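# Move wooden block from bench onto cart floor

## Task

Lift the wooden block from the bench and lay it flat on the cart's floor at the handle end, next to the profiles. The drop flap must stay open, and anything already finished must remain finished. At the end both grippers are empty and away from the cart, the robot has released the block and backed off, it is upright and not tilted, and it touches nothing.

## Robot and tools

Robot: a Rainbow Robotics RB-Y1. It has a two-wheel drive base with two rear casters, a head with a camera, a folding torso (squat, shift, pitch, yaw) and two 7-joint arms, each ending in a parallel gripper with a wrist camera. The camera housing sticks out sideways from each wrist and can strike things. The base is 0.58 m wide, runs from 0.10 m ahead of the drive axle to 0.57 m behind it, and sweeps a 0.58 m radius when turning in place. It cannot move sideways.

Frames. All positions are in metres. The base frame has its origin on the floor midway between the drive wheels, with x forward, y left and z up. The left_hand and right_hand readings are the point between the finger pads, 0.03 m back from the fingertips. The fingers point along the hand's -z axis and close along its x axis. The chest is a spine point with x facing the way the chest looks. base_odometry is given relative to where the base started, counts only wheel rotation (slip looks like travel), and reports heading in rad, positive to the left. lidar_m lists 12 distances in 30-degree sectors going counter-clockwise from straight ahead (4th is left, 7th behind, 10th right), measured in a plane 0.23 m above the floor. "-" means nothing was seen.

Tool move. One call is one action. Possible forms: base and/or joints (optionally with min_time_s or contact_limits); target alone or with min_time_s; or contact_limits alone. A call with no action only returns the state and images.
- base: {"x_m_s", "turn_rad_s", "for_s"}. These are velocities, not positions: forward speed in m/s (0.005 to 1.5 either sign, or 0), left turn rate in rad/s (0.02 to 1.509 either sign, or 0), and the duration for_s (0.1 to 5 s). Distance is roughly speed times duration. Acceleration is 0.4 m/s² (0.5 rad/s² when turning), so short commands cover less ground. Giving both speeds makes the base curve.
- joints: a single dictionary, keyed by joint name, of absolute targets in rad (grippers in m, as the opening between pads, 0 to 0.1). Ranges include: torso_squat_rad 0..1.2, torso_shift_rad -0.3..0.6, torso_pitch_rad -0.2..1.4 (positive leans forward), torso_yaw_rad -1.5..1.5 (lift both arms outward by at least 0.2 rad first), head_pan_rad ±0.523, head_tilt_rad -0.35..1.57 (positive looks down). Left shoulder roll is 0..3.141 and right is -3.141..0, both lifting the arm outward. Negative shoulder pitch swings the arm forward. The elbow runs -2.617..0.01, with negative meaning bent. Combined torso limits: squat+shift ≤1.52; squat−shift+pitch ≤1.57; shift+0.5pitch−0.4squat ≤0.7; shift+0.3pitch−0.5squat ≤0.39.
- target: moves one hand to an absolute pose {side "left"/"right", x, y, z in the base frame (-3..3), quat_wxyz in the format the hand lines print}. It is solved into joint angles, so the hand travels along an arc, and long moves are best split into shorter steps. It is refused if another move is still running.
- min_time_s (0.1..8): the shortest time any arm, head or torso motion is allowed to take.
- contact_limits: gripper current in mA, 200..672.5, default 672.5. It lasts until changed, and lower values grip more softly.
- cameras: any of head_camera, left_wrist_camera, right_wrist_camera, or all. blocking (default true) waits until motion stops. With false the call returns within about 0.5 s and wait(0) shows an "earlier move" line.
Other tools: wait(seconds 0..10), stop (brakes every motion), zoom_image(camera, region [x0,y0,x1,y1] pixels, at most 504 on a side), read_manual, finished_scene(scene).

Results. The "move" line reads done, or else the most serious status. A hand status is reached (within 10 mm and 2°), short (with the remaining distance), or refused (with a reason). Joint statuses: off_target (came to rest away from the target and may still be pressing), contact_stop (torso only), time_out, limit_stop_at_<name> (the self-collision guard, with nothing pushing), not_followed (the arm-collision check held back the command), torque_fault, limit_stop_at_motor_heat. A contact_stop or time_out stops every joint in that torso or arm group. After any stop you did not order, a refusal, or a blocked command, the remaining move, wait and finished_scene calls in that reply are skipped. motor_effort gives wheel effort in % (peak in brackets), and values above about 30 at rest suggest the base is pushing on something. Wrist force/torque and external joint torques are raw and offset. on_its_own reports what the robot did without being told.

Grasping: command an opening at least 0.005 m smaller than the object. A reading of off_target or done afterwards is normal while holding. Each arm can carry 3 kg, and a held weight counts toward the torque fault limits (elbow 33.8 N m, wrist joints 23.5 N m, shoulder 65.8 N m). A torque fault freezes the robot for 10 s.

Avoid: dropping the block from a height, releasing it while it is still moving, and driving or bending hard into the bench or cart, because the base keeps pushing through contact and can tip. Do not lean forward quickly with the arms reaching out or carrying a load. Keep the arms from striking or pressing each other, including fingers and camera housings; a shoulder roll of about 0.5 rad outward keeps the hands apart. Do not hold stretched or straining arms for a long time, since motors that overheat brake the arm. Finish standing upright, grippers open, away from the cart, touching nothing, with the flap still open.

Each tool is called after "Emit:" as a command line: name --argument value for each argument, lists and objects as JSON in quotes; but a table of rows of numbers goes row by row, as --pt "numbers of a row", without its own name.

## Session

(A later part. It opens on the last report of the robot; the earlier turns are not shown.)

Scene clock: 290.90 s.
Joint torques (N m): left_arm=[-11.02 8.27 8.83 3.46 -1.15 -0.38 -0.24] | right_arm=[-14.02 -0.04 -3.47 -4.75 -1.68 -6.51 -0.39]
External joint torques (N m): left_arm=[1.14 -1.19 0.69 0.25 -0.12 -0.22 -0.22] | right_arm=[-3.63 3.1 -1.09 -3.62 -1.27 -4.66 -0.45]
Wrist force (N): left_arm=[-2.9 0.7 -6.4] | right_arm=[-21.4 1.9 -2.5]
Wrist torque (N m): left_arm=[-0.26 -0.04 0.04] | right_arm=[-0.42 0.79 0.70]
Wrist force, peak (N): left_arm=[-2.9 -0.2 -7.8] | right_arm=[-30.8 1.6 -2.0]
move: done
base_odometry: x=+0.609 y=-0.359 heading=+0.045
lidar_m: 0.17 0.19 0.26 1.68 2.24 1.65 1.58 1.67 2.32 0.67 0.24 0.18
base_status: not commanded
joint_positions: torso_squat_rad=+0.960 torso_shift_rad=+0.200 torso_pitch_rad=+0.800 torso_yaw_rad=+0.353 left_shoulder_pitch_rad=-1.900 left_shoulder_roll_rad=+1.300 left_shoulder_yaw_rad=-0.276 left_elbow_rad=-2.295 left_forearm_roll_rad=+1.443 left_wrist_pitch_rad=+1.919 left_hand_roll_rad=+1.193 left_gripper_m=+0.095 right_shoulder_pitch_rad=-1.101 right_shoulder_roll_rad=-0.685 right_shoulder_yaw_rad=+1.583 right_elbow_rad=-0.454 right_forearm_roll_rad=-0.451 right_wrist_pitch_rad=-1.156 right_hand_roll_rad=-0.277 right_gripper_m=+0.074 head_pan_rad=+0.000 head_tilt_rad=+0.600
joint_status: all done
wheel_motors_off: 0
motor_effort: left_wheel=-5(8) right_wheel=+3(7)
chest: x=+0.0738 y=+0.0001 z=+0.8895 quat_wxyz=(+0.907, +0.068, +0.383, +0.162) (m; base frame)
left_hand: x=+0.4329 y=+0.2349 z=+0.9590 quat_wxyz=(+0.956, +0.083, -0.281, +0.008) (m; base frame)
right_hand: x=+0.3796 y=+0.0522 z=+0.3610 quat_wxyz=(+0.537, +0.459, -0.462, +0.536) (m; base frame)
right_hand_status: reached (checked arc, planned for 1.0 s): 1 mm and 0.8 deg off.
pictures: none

Emit:
move --joints '{"right_gripper_m":0.094}' --cameras '["head_camera"]'

Scene clock: 292.70 s.
Joint torques (N m): left_arm=[-10.89 7.9 8.98 3.38 -1.2 -0.27 -0.11] | right_arm=[-13.87 -0.4 -3.53 -3.39 -1.31 -4.26 -0.35]
External joint torques (N m): left_arm=[1.27 -1.56 0.85 0.17 -0.17 -0.12 -0.09] | right_arm=[-3.48 2.73 -1.13 -2.25 -0.89 -2.43 -0.4]
Wrist force (N): left_arm=[-2.6 0.7 -7.5] | right_arm=[-16.3 0.8 -3.4]
Wrist torque (N m): left_arm=[-0.28 -0.01 0.07] | right_arm=[-0.36 -0.49 0.02]
Wrist force, peak (N): left_arm=[-2.9 0.9 -7.6] | right_arm=[-21.9 2.1 -3.5]
move: done
base_odometry: x=+0.609 y=-0.359 heading=+0.045
lidar_m: 0.17 0.18 0.27 1.68 2.24 1.65 1.58 1.68 2.30 0.68 0.26 0.19
base_status: not commanded
joint_positions: torso_squat_rad=+0.960 torso_shift_rad=+0.200 torso_pitch_rad=+0.800 torso_yaw_rad=+0.353 left_shoulder_pitch_rad=-1.900 left_shoulder_roll_rad=+1.300 left_shoulder_yaw_rad=-0.276 left_elbow_rad=-2.295 left_forearm_roll_rad=+1.443 left_wrist_pitch_rad=+1.919 left_hand_roll_rad=+1.193 left_gripper_m=+0.095 right_shoulder_pitch_rad=-1.101 right_shoulder_roll_rad=-0.685 right_shoulder_yaw_rad=+1.583 right_elbow_rad=-0.454 right_forearm_roll_rad=-0.451 right_wrist_pitch_rad=-1.157 right_hand_roll_rad=-0.277 right_gripper_m=+0.094 head_pan_rad=+0.000 head_tilt_rad=+0.600
joint_status: all done
wheel_motors_off: 0
motor_effort: left_wheel=-5(7) right_wheel=+4(7)
chest: x=+0.0738 y=+0.0001 z=+0.8895 quat_wxyz=(+0.907, +0.068, +0.384, +0.162) (m; base frame)
left_hand: x=+0.4329 y=+0.2349 z=+0.9590 quat_wxyz=(+0.956, +0.083, -0.281, +0.008) (m; base frame)
right_hand: x=+0.3795 y=+0.0523 z=+0.3612 quat_wxyz=(+0.537, +0.460, -0.462, +0.536) (m; base frame)
pictures: head_camera
camera_calibration:
head_camera: T_world_to_cam=[[0.219531, -0.937108, -0.271356, 0.230526], [-0.957966, -0.154405, -0.241784, 0.520026], [0.18468, 0.313029, -0.931615, 0.844572], [0, 0, 0, 1]] pos_world=[0.291585, 0.0319465, 0.975105]

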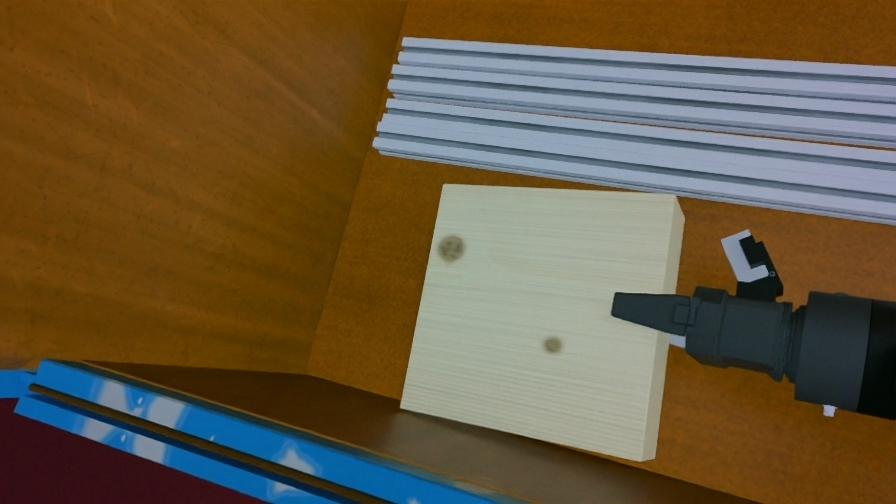

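Emit:
move --target '{"side":"right","x":0.380,"y":-0.04,"z":0.366,"quat_wxyz":[0.5337,0.4639,-0.4639,0.5337]}' --min_time_s 1.6 --cameras '["head_camera"]'

Scene clock: 295.87 s.
Joint torques (N m): left_arm=[-11.15 8.26 8.87 3.53 -1.08 -0.33 -0.23] | right_arm=[-8.37 -9.72 -1.88 0.27 -1.11 -4.38 -0.3]
External joint torques (N m): left_arm=[1.01 -1.2 0.74 0.32 -0.06 -0.17 -0.2] | right_arm=[-0.15 -2.84 0.14 0 -0.6 -2.55 -0.35]
Wrist force (N): left_arm=[-2.3 0.8 -6.4] | right_arm=[-16.6 2.5 -4.5]
Wrist torque (N m): left_arm=[-0.28 0.07 0.09] | right_arm=[-0.48 -0.36 0.04]
Wrist force, peak (N): left_arm=[-2.9 1.4 -7.8] | right_arm=[-17.8 2.5 -5.2]
move: done
base_odometry: x=+0.609 y=-0.359 heading=+0.045
lidar_m: 0.16 0.19 0.25 1.67 2.23 1.64 1.59 1.67 2.31 0.70 0.26 0.19
base_status: not commanded
joint_positions: torso_squat_rad=+0.960 torso_shift_rad=+0.200 torso_pitch_rad=+0.800 torso_yaw_rad=+0.354 left_shoulder_pitch_rad=-1.900 left_shoulder_roll_rad=+1.300 left_shoulder_yaw_rad=-0.276 left_elbow_rad=-2.295 left_forearm_roll_rad=+1.443 left_wrist_pitch_rad=+1.919 left_hand_roll_rad=+1.193 left_gripper_m=+0.095 right_shoulder_pitch_rad=-1.024 right_shoulder_roll_rad=-0.820 right_shoulder_yaw_rad=+1.586 right_elbow_rad=-0.409 right_forearm_roll_rad=-0.448 right_wrist_pitch_rad=-1.365 right_hand_roll_rad=-0.284 right_gripper_m=+0.094 head_pan_rad=+0.000 head_tilt_rad=+0.600
joint_status: all done
wheel_motors_off: 0
motor_effort: left_wheel=-5(6) right_wheel=+6(7)
chest: x=+0.0738 y=+0.0001 z=+0.8895 quat_wxyz=(+0.907, +0.068, +0.383, +0.162) (m; base frame)
left_hand: x=+0.4329 y=+0.2349 z=+0.9590 quat_wxyz=(+0.956, +0.083, -0.281, +0.008) (m; base frame)
right_hand: x=+0.3798 y=-0.0396 z=+0.3659 quat_wxyz=(+0.534, +0.464, -0.464, +0.534) (m; base frame)
right_hand_status: reached (checked arc, planned for 1.6 s): 0 mm and 0.0 deg off.
pictures: head_camera
camera_calibration:
head_camera: T_world_to_cam=[[0.219531, -0.937108, -0.271356, 0.230526], [-0.957966, -0.154405, -0.241784, 0.520026], [0.18468, 0.313029, -0.931615, 0.844572], [0, 0, 0, 1]] pos_world=[0.291585, 0.0319465, 0.975105]

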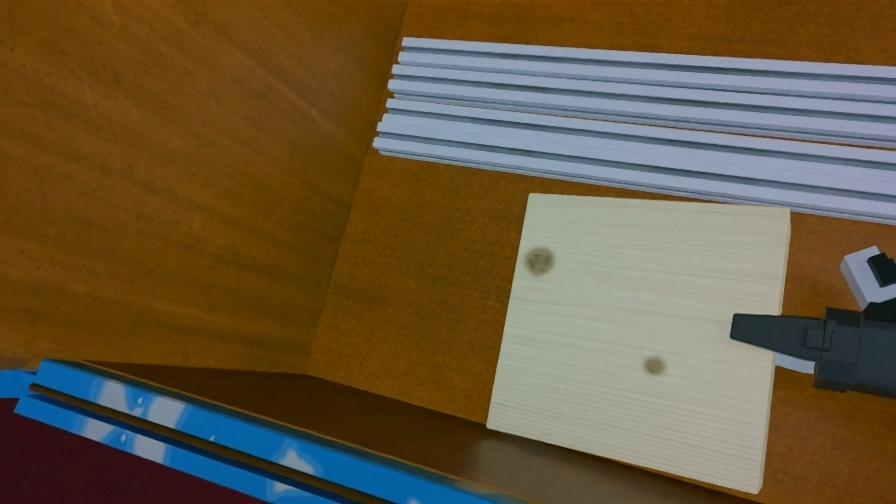

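Emit:
move --target '{"side":"left","x":0.37,"y":0.12,"z":0.60,"quat_wxyz":[1,0,0,0]}' --min_time_s 1.5

Emit:
move --joints '{"left_gripper_m":0.0}' --cameras '["head_camera","left_wrist_camera"]'

Scene clock: 305.17 s.
Joint torques (N m): left_arm=[-13.4 5.47 9.39 -4.2 -0.13 -0.32 0.24] | right_arm=[-9.3 -8.94 -2.01 -0.26 -1.12 -4.31 -0.19]
External joint torques (N m): left_arm=[0.39 -0.93 0.91 0.77 -0.17 -0.27 0.24] | right_arm=[-1.08 -2.05 0 -0.53 -0.61 -2.48 -0.24]
Wrist force (N): left_arm=[0.8 1.4 -7.9] | right_arm=[-16.8 2.0 -3.5]
Wrist torque (N m): left_arm=[-0.32 0.18 0.03] | right_arm=[-0.41 -0.32 0.06]
Wrist force, peak (N): left_arm=[0.2 2.1 -9.0] | right_arm=[-17.8 2.3 -4.8]
move: done
base_odometry: x=+0.609 y=-0.359 heading=+0.045
lidar_m: 0.17 0.18 0.25 1.68 2.24 1.63 1.59 1.67 2.32 0.66 0.23 0.18
base_status: not commanded
joint_positions: torso_squat_rad=+0.960 torso_shift_rad=+0.200 torso_pitch_rad=+0.800 torso_yaw_rad=+0.354 left_shoulder_pitch_rad=-1.523 left_shoulder_roll_rad=+0.663 left_shoulder_yaw_rad=-0.939 left_elbow_rad=-1.961 left_forearm_roll_rad=+0.971 left_wrist_pitch_rad=+1.565 left_hand_roll_rad=+1.230 left_gripper_m=+0.095 right_shoulder_pitch_rad=-1.024 right_shoulder_roll_rad=-0.820 right_shoulder_yaw_rad=+1.586 right_elbow_rad=-0.409 right_forearm_roll_rad=-0.448 right_wrist_pitch_rad=-1.365 right_hand_roll_rad=-0.284 right_gripper_m=+0.094 head_pan_rad=+0.000 head_tilt_rad=+0.600
joint_status: all done
wheel_motors_off: 0
motor_effort: left_wheel=-5(6) right_wheel=+5(7)
chest: x=+0.0738 y=+0.0001 z=+0.8895 quat_wxyz=(+0.907, +0.068, +0.383, +0.162) (m; base frame)
left_hand: x=+0.3700 y=+0.1200 z=+0.6001 quat_wxyz=(+1.000, +0.000, +0.000, +0.000) (m; base frame)
left_hand_status: reached (checked arc, planned for 1.5 s): 0 mm and 0.0 deg off.
right_hand: x=+0.3798 y=-0.0398 z=+0.3658 quat_wxyz=(+0.534, +0.464, -0.464, +0.534) (m; base frame)
pictures: none

Scene clock: 306.80 s.
Joint torques (N m): left_arm=[-13.11 5.17 9.38 -4.12 -0.04 -0.26 0.29] | right_arm=[-8.94 -8.8 -1.72 -0.24 -1.05 -4.38 -0.38]
External joint torques (N m): left_arm=[0.68 -1.23 0.9 0.85 -0.08 -0.21 0.29] | right_arm=[-0.73 -1.92 0.3 -0.51 -0.54 -2.55 -0.43]
Wrist force (N): left_arm=[1.2 1.4 -7.7] | right_arm=[-16.1 1.4 -3.6]
Wrist torque (N m): left_arm=[-0.30 0.23 0.07] | right_arm=[-0.39 -0.28 0.07]
Wrist force, peak (N): left_arm=[0.2 2.0 -8.6] | right_arm=[-17.5 2.0 -3.2]
move: done
base_odometry: x=+0.609 y=-0.359 heading=+0.045
lidar_m: 0.17 0.19 0.26 1.67 2.24 1.64 1.59 1.68 2.31 0.68 0.26 0.18
base_status: not commanded
joint_positions: torso_squat_rad=+0.960 torso_shift_rad=+0.200 torso_pitch_rad=+0.800 torso_yaw_rad=+0.354 left_shoulder_pitch_rad=-1.523 left_shoulder_roll_rad=+0.663 left_shoulder_yaw_rad=-0.939 left_elbow_rad=-1.961 left_forearm_roll_rad=+0.971 left_wrist_pitch_rad=+1.565 left_hand_roll_rad=+1.230 left_gripper_m=+0.000 right_shoulder_pitch_rad=-1.024 right_shoulder_roll_rad=-0.820 right_shoulder_yaw_rad=+1.586 right_elbow_rad=-0.409 right_forearm_roll_rad=-0.448 right_wrist_pitch_rad=-1.365 right_hand_roll_rad=-0.284 right_gripper_m=+0.094 head_pan_rad=+0.000 head_tilt_rad=+0.600
joint_status: all done
wheel_motors_off: 0
motor_effort: left_wheel=-5(6) right_wheel=+6(7)
chest: x=+0.0738 y=+0.0001 z=+0.8895 quat_wxyz=(+0.907, +0.068, +0.383, +0.162) (m; base frame)
left_hand: x=+0.3700 y=+0.1200 z=+0.6001 quat_wxyz=(+1.000, +0.000, +0.000, +0.000) (m; base frame)
right_hand: x=+0.3798 y=-0.0398 z=+0.3658 quat_wxyz=(+0.534, +0.464, -0.464, +0.534) (m; base frame)
pictures: head_camera, left_wrist_camera
camera_calibration:
head_camera: T_world_to_cam=[[0.219547, -0.937079, -0.271443, 0.230605], [-0.957964, -0.154398, -0.241799, 0.520039], [0.184674, 0.313119, -0.931586, 0.844543], [0, 0, 0, 1]] pos_world=[0.291585, 0.0319463, 0.975105]
left_wrist_camera: T_world_to_cam=[[0.999606, 0.0267524, -0.00854783, -0.3685], [0.027689, -0.887841, 0.459316, -0.150336], [0.0046987, -0.459372, -0.888232, 0.658888], [0, 0, 0, 1]] pos_world=[0.369422, 0.179059, 0.651147]

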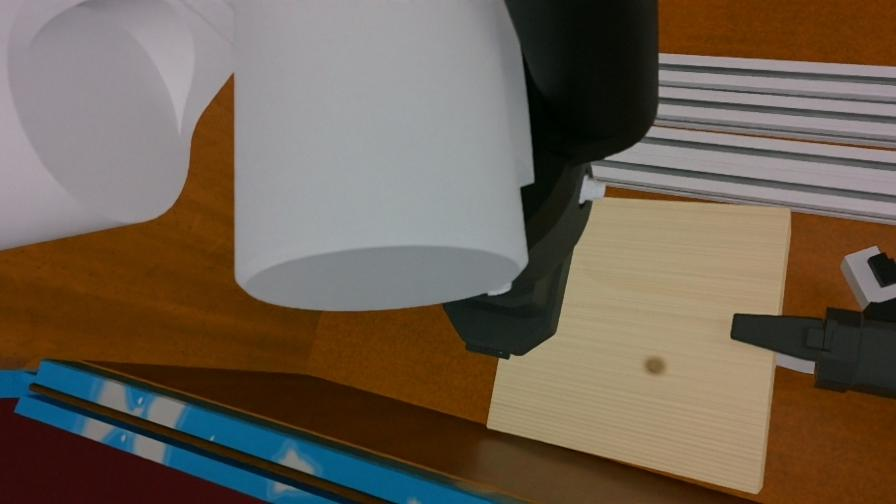

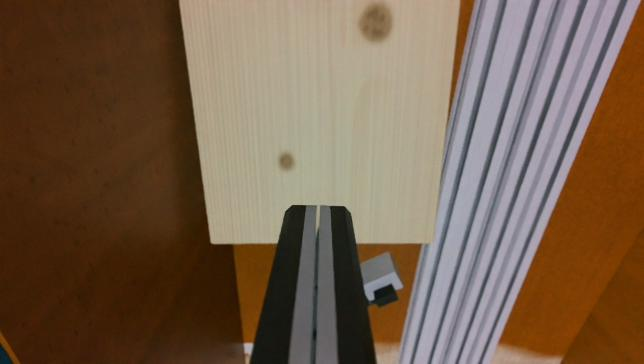

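Emit:
move --target '{"side":"left","x":0.37,"y":0.11,"z":0.415,"quat_wxyz":[1,0,0,0]}' --min_time_s 1.3

Emit:
move --target '{"side":"left","x":0.37,"y":0.11,"z":0.400,"quat_wxyz":[1,0,0,0]}' --min_time_s 0.8 --cameras '["head_camera"]'

Scene clock: 310.93 s.
Joint torques (N m): left_arm=[-12.38 2.69 6.67 -4.61 -0.23 -0.37 -0.14] | right_arm=[-9.05 -8.57 -2.18 -0.57 -1.15 -4.31 -0.36]
External joint torques (N m): left_arm=[0.64 -0.75 0.91 0.75 -0.25 -0.31 -0.14] | right_arm=[-0.83 -1.68 -0.16 -0.84 -0.64 -2.48 -0.41]
Wrist force (N): left_arm=[0.9 1.9 -7.5] | right_arm=[-17.2 1.9 -3.2]
Wrist torque (N m): left_arm=[-0.38 0.21 0.18] | right_arm=[-0.40 -0.36 0.07]
Wrist force, peak (N): left_arm=[0.1 2.1 -8.5] | right_arm=[-17.4 2.3 -3.5]
move: done
base_odometry: x=+0.609 y=-0.359 heading=+0.045
lidar_m: 0.16 0.19 0.26 1.68 2.25 1.65 1.58 1.68 2.32 0.67 0.26 0.19
base_status: not commanded
joint_positions: torso_squat_rad=+0.960 torso_shift_rad=+0.200 torso_pitch_rad=+0.800 torso_yaw_rad=+0.354 left_shoulder_pitch_rad=-1.395 left_shoulder_roll_rad=+0.323 left_shoulder_yaw_rad=-1.108 left_elbow_rad=-1.250 left_forearm_roll_rad=+0.727 left_wrist_pitch_rad=+1.114 left_hand_roll_rad=+0.984 left_gripper_m=+0.000 right_shoulder_pitch_rad=-1.024 right_shoulder_roll_rad=-0.820 right_shoulder_yaw_rad=+1.586 right_elbow_rad=-0.409 right_forearm_roll_rad=-0.448 right_wrist_pitch_rad=-1.365 right_hand_roll_rad=-0.284 right_gripper_m=+0.094 head_pan_rad=+0.000 head_tilt_rad=+0.600
joint_status: all done
wheel_motors_off: 0
motor_effort: left_wheel=-6(6) right_wheel=+5(6)
chest: x=+0.0738 y=+0.0001 z=+0.8895 quat_wxyz=(+0.907, +0.068, +0.383, +0.162) (m; base frame)
left_hand: x=+0.3696 y=+0.1100 z=+0.4157 quat_wxyz=(+1.000, +0.000, -0.001, +0.000) (m; base frame)
left_hand_status: reached (checked arc, planned for 1.3 s): 1 mm and 0.1 deg off.
right_hand: x=+0.3798 y=-0.0399 z=+0.3658 quat_wxyz=(+0.534, +0.464, -0.464, +0.534) (m; base frame)
pictures: none

Scene clock: 312.07 s.
Joint torques (N m): left_arm=[-12.66 1.78 5.22 -4.15 0.25 -0.48 -0.35] | right_arm=[-9.27 -8.24 -2.01 -0.36 -1.1 -4.31 -0.46]
External joint torques (N m): left_arm=[0.37 -1.36 -0.13 0.99 0.22 -0.42 -0.35] | right_arm=[-1.06 -1.34 0 -0.63 -0.59 -2.48 -0.51]
Wrist force (N): left_arm=[0.2 2.0 -7.9] | right_arm=[-16.8 1.9 -3.0]
Wrist torque (N m): left_arm=[-0.37 0.10 0.14] | right_arm=[-0.40 -0.30 0.06]
Wrist force, peak (N): left_arm=[0.9 2.3 -8.8] | right_arm=[-17.5 1.8 -3.0]
move: done
base_odometry: x=+0.609 y=-0.359 heading=+0.045
lidar_m: 0.17 0.19 0.25 1.68 2.25 1.65 1.59 1.67 2.31 0.68 0.24 0.18
base_status: not commanded
joint_positions: torso_squat_rad=+0.960 torso_shift_rad=+0.200 torso_pitch_rad=+0.800 torso_yaw_rad=+0.354 left_shoulder_pitch_rad=-1.395 left_shoulder_roll_rad=+0.280 left_shoulder_yaw_rad=-1.111 left_elbow_rad=-1.150 left_forearm_roll_rad=+0.729 left_wrist_pitch_rad=+1.063 left_hand_roll_rad=+0.946 left_gripper_m=+0.000 right_shoulder_pitch_rad=-1.024 right_shoulder_roll_rad=-0.820 right_shoulder_yaw_rad=+1.586 right_elbow_rad=-0.409 right_forearm_roll_rad=-0.448 right_wrist_pitch_rad=-1.365 right_hand_roll_rad=-0.284 right_gripper_m=+0.094 head_pan_rad=+0.000 head_tilt_rad=+0.600
joint_status: all done
wheel_motors_off: 0
motor_effort: left_wheel=-5(6) right_wheel=+7(7)
chest: x=+0.0738 y=+0.0001 z=+0.8895 quat_wxyz=(+0.907, +0.068, +0.383, +0.162) (m; base frame)
left_hand: x=+0.3700 y=+0.1100 z=+0.4002 quat_wxyz=(+1.000, +0.000, +0.000, +0.000) (m; base frame)
left_hand_status: reached (checked arc, planned for 0.8 s): 0 mm and 0.0 deg off.
right_hand: x=+0.3798 y=-0.0399 z=+0.3658 quat_wxyz=(+0.534, +0.464, -0.464, +0.534) (m; base frame)
pictures: head_camera
camera_calibration:
head_camera: T_world_to_cam=[[0.219547, -0.937079, -0.271443, 0.230605], [-0.957964, -0.154398, -0.241799, 0.520039], [0.184674, 0.313119, -0.931586, 0.844543], [0, 0, 0, 1]] pos_world=[0.291585, 0.0319463, 0.975105]

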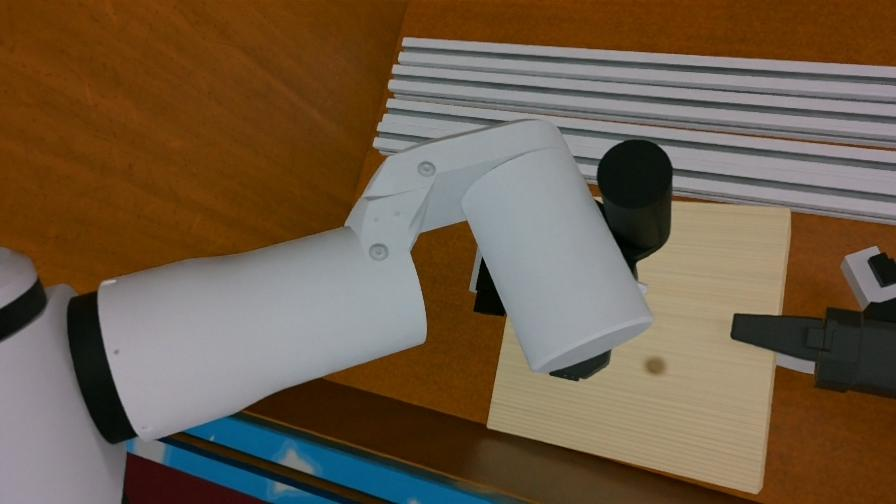

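Emit:
move --target '{"side":"left","x":0.37,"y":0.11,"z":0.392,"quat_wxyz":[1,0,0,0]}' --min_time_s 0.6

Emit:
move --target '{"side":"left","x":0.37,"y":0.11,"z":0.386,"quat_wxyz":[1,0,0,0]}' --min_time_s 0.6

Scene clock: 315.23 s.
Joint torques (N m): left_arm=[-11.69 0.99 5.1 -4.12 0.13 -0.62 -0.34] | right_arm=[-9.03 -8.31 -1.86 -0.28 -1.11 -4.27 -0.3]
External joint torques (N m): left_arm=[1.31 -2 -0.05 0.91 0.1 -0.56 -0.34] | right_arm=[-0.81 -1.42 0.15 -0.55 -0.6 -2.44 -0.35]
Wrist force (N): left_arm=[0.8 1.7 -8.0] | right_arm=[-17.1 1.4 -3.0]
Wrist torque (N m): left_arm=[-0.37 0.19 0.13] | right_arm=[-0.36 -0.34 0.03]
Wrist force, peak (N): left_arm=[0.7 2.2 -8.9] | right_arm=[-17.5 1.8 -3.5]
move: done
base_odometry: x=+0.609 y=-0.359 heading=+0.045
lidar_m: 0.17 0.18 0.26 1.68 2.25 1.64 1.59 1.67 2.30 0.68 0.25 0.18
base_status: not commanded
joint_positions: torso_squat_rad=+0.960 torso_shift_rad=+0.200 torso_pitch_rad=+0.800 torso_yaw_rad=+0.354 left_shoulder_pitch_rad=-1.394 left_shoulder_roll_rad=+0.259 left_shoulder_yaw_rad=-1.113 left_elbow_rad=-1.103 left_forearm_roll_rad=+0.729 left_wrist_pitch_rad=+1.037 left_hand_roll_rad=+0.930 left_gripper_m=+0.000 right_shoulder_pitch_rad=-1.024 right_shoulder_roll_rad=-0.820 right_shoulder_yaw_rad=+1.586 right_elbow_rad=-0.409 right_forearm_roll_rad=-0.448 right_wrist_pitch_rad=-1.365 right_hand_roll_rad=-0.284 right_gripper_m=+0.094 head_pan_rad=+0.000 head_tilt_rad=+0.600
joint_status: all done
wheel_motors_off: 0
motor_effort: left_wheel=-5(6) right_wheel=+4(6)
chest: x=+0.0738 y=+0.0001 z=+0.8895 quat_wxyz=(+0.907, +0.068, +0.383, +0.162) (m; base frame)
left_hand: x=+0.3698 y=+0.1102 z=+0.3928 quat_wxyz=(+1.000, +0.000, -0.001, +0.000) (m; base frame)
left_hand_status: reached (checked arc, planned for 0.6 s): 1 mm and 0.1 deg off.
right_hand: x=+0.3798 y=-0.0399 z=+0.3658 quat_wxyz=(+0.534, +0.464, -0.464, +0.534) (m; base frame)
pictures: none

Scene clock: 316.17 s.
Joint torques (N m): left_arm=[-9.49 -1.82 4.86 -1.61 -0.55 -3.6 -0.32] | right_arm=[-10.83 -7.61 -2.81 -3.02 -1.26 -7.93 -0.38]
External joint torques (N m): left_arm=[3.53 -4.7 -0.11 3.3 -0.57 -3.54 -0.32] | right_arm=[-2.61 -0.71 -0.79 -3.3 -0.75 -6.1 -0.43]
Wrist force (N): left_arm=[-9.6 9.6 31.7] | right_arm=[-32.6 -1.3 -6.2]
Wrist torque (N m): left_arm=[-0.40 0.34 0.10] | right_arm=[-0.38 -0.49 0.14]
Wrist force, peak (N): left_arm=[-10.2 12.3 37.7] | right_arm=[-35.9 -1.2 -9.8]
move: done
base_odometry: x=+0.609 y=-0.359 heading=+0.045
lidar_m: 0.17 0.18 0.26 1.68 2.24 1.65 1.59 1.68 2.33 0.68 0.25 0.18
base_status: not commanded
joint_positions: torso_squat_rad=+0.960 torso_shift_rad=+0.200 torso_pitch_rad=+0.800 torso_yaw_rad=+0.354 left_shoulder_pitch_rad=-1.396 left_shoulder_roll_rad=+0.241 left_shoulder_yaw_rad=-1.114 left_elbow_rad=-1.060 left_forearm_roll_rad=+0.731 left_wrist_pitch_rad=+1.015 left_hand_roll_rad=+0.913 left_gripper_m=+0.000 right_shoulder_pitch_rad=-1.024 right_shoulder_roll_rad=-0.820 right_shoulder_yaw_rad=+1.586 right_elbow_rad=-0.408 right_forearm_roll_rad=-0.448 right_wrist_pitch_rad=-1.364 right_hand_roll_rad=-0.284 right_gripper_m=+0.094 head_pan_rad=+0.000 head_tilt_rad=+0.600
joint_status: all done
wheel_motors_off: 0
motor_effort: left_wheel=-2(6) right_wheel=+3(7)
chest: x=+0.0737 y=+0.0001 z=+0.8896 quat_wxyz=(+0.907, +0.068, +0.383, +0.162) (m; base frame)
left_hand: x=+0.3702 y=+0.1106 z=+0.3871 quat_wxyz=(+1.000, +0.000, -0.001, +0.000) (m; base frame)
left_hand_status: reached (checked arc, planned for 0.6 s): 1 mm and 0.1 deg off.
right_hand: x=+0.3799 y=-0.0401 z=+0.3656 quat_wxyz=(+0.534, +0.463, -0.463, +0.534) (m; base frame)
pictures: none

Emit:
move --target '{"side":"right","x":0.380,"y":-0.08,"z":0.366,"quat_wxyz":[0.5337,0.4639,-0.4639,0.5337]}' --min_time_s 1.2 --cameras '["head_camera"]'

Scene clock: 318.67 s.
Joint torques (N m): left_arm=[-11.19 2.86 4.81 -3.83 -0.36 -0.24 -0.25] | right_arm=[-6.92 -11.59 -2.8 2.2 -1.61 -4.14 -0.22]
External joint torques (N m): left_arm=[1.81 0 -0.15 1.08 -0.38 -0.18 -0.25] | right_arm=[0.34 -3.56 -1.23 0.88 -1.02 -2.32 -0.27]
Wrist force (N): left_arm=[0.6 2.1 -7.7] | right_arm=[-15.8 1.8 -4.2]
Wrist torque (N m): left_arm=[-0.38 0.14 0.17] | right_arm=[-0.31 -0.28 -0.02]
Wrist force, peak (N): left_arm=[-11.0 10.1 34.3] | right_arm=[-32.2 -3.3 -17.2]
move: done
base_odometry: x=+0.609 y=-0.359 heading=+0.045
lidar_m: 0.17 0.18 0.27 1.67 2.24 1.66 1.58 1.68 2.32 0.67 0.25 0.18
base_status: not commanded
joint_positions: torso_squat_rad=+0.960 torso_shift_rad=+0.200 torso_pitch_rad=+0.800 torso_yaw_rad=+0.354 left_shoulder_pitch_rad=-1.395 left_shoulder_roll_rad=+0.240 left_shoulder_yaw_rad=-1.114 left_elbow_rad=-1.060 left_forearm_roll_rad=+0.731 left_wrist_pitch_rad=+1.014 left_hand_roll_rad=+0.913 left_gripper_m=+0.000 right_shoulder_pitch_rad=-0.987 right_shoulder_roll_rad=-0.821 right_shoulder_yaw_rad=+1.586 right_elbow_rad=-0.276 right_forearm_roll_rad=-0.450 right_wrist_pitch_rad=-1.486 right_hand_roll_rad=-0.309 right_gripper_m=+0.094 head_pan_rad=+0.000 head_tilt_rad=+0.600
joint_status: all done
wheel_motors_off: 0
motor_effort: left_wheel=-3(3) right_wheel=+4(6)
chest: x=+0.0738 y=+0.0000 z=+0.8895 quat_wxyz=(+0.907, +0.068, +0.383, +0.162) (m; base frame)
left_hand: x=+0.3699 y=+0.1099 z=+0.3868 quat_wxyz=(+1.000, +0.000, -0.001, +0.000) (m; base frame)
right_hand: x=+0.3793 y=-0.0795 z=+0.3663 quat_wxyz=(+0.538, +0.459, -0.461, +0.536) (m; base frame)
right_hand_status: reached (checked arc, planned for 1.2 s): 1 mm and 0.9 deg off.
pictures: head_camera
camera_calibration:
head_camera: T_world_to_cam=[[0.219728, -0.937021, -0.271498, 0.230652], [-0.957901, -0.154514, -0.241973, 0.520123], [0.184784, 0.313236, -0.931525, 0.844559], [0, 0, 0, 1]] pos_world=[0.291485, 0.0319458, 0.975204]

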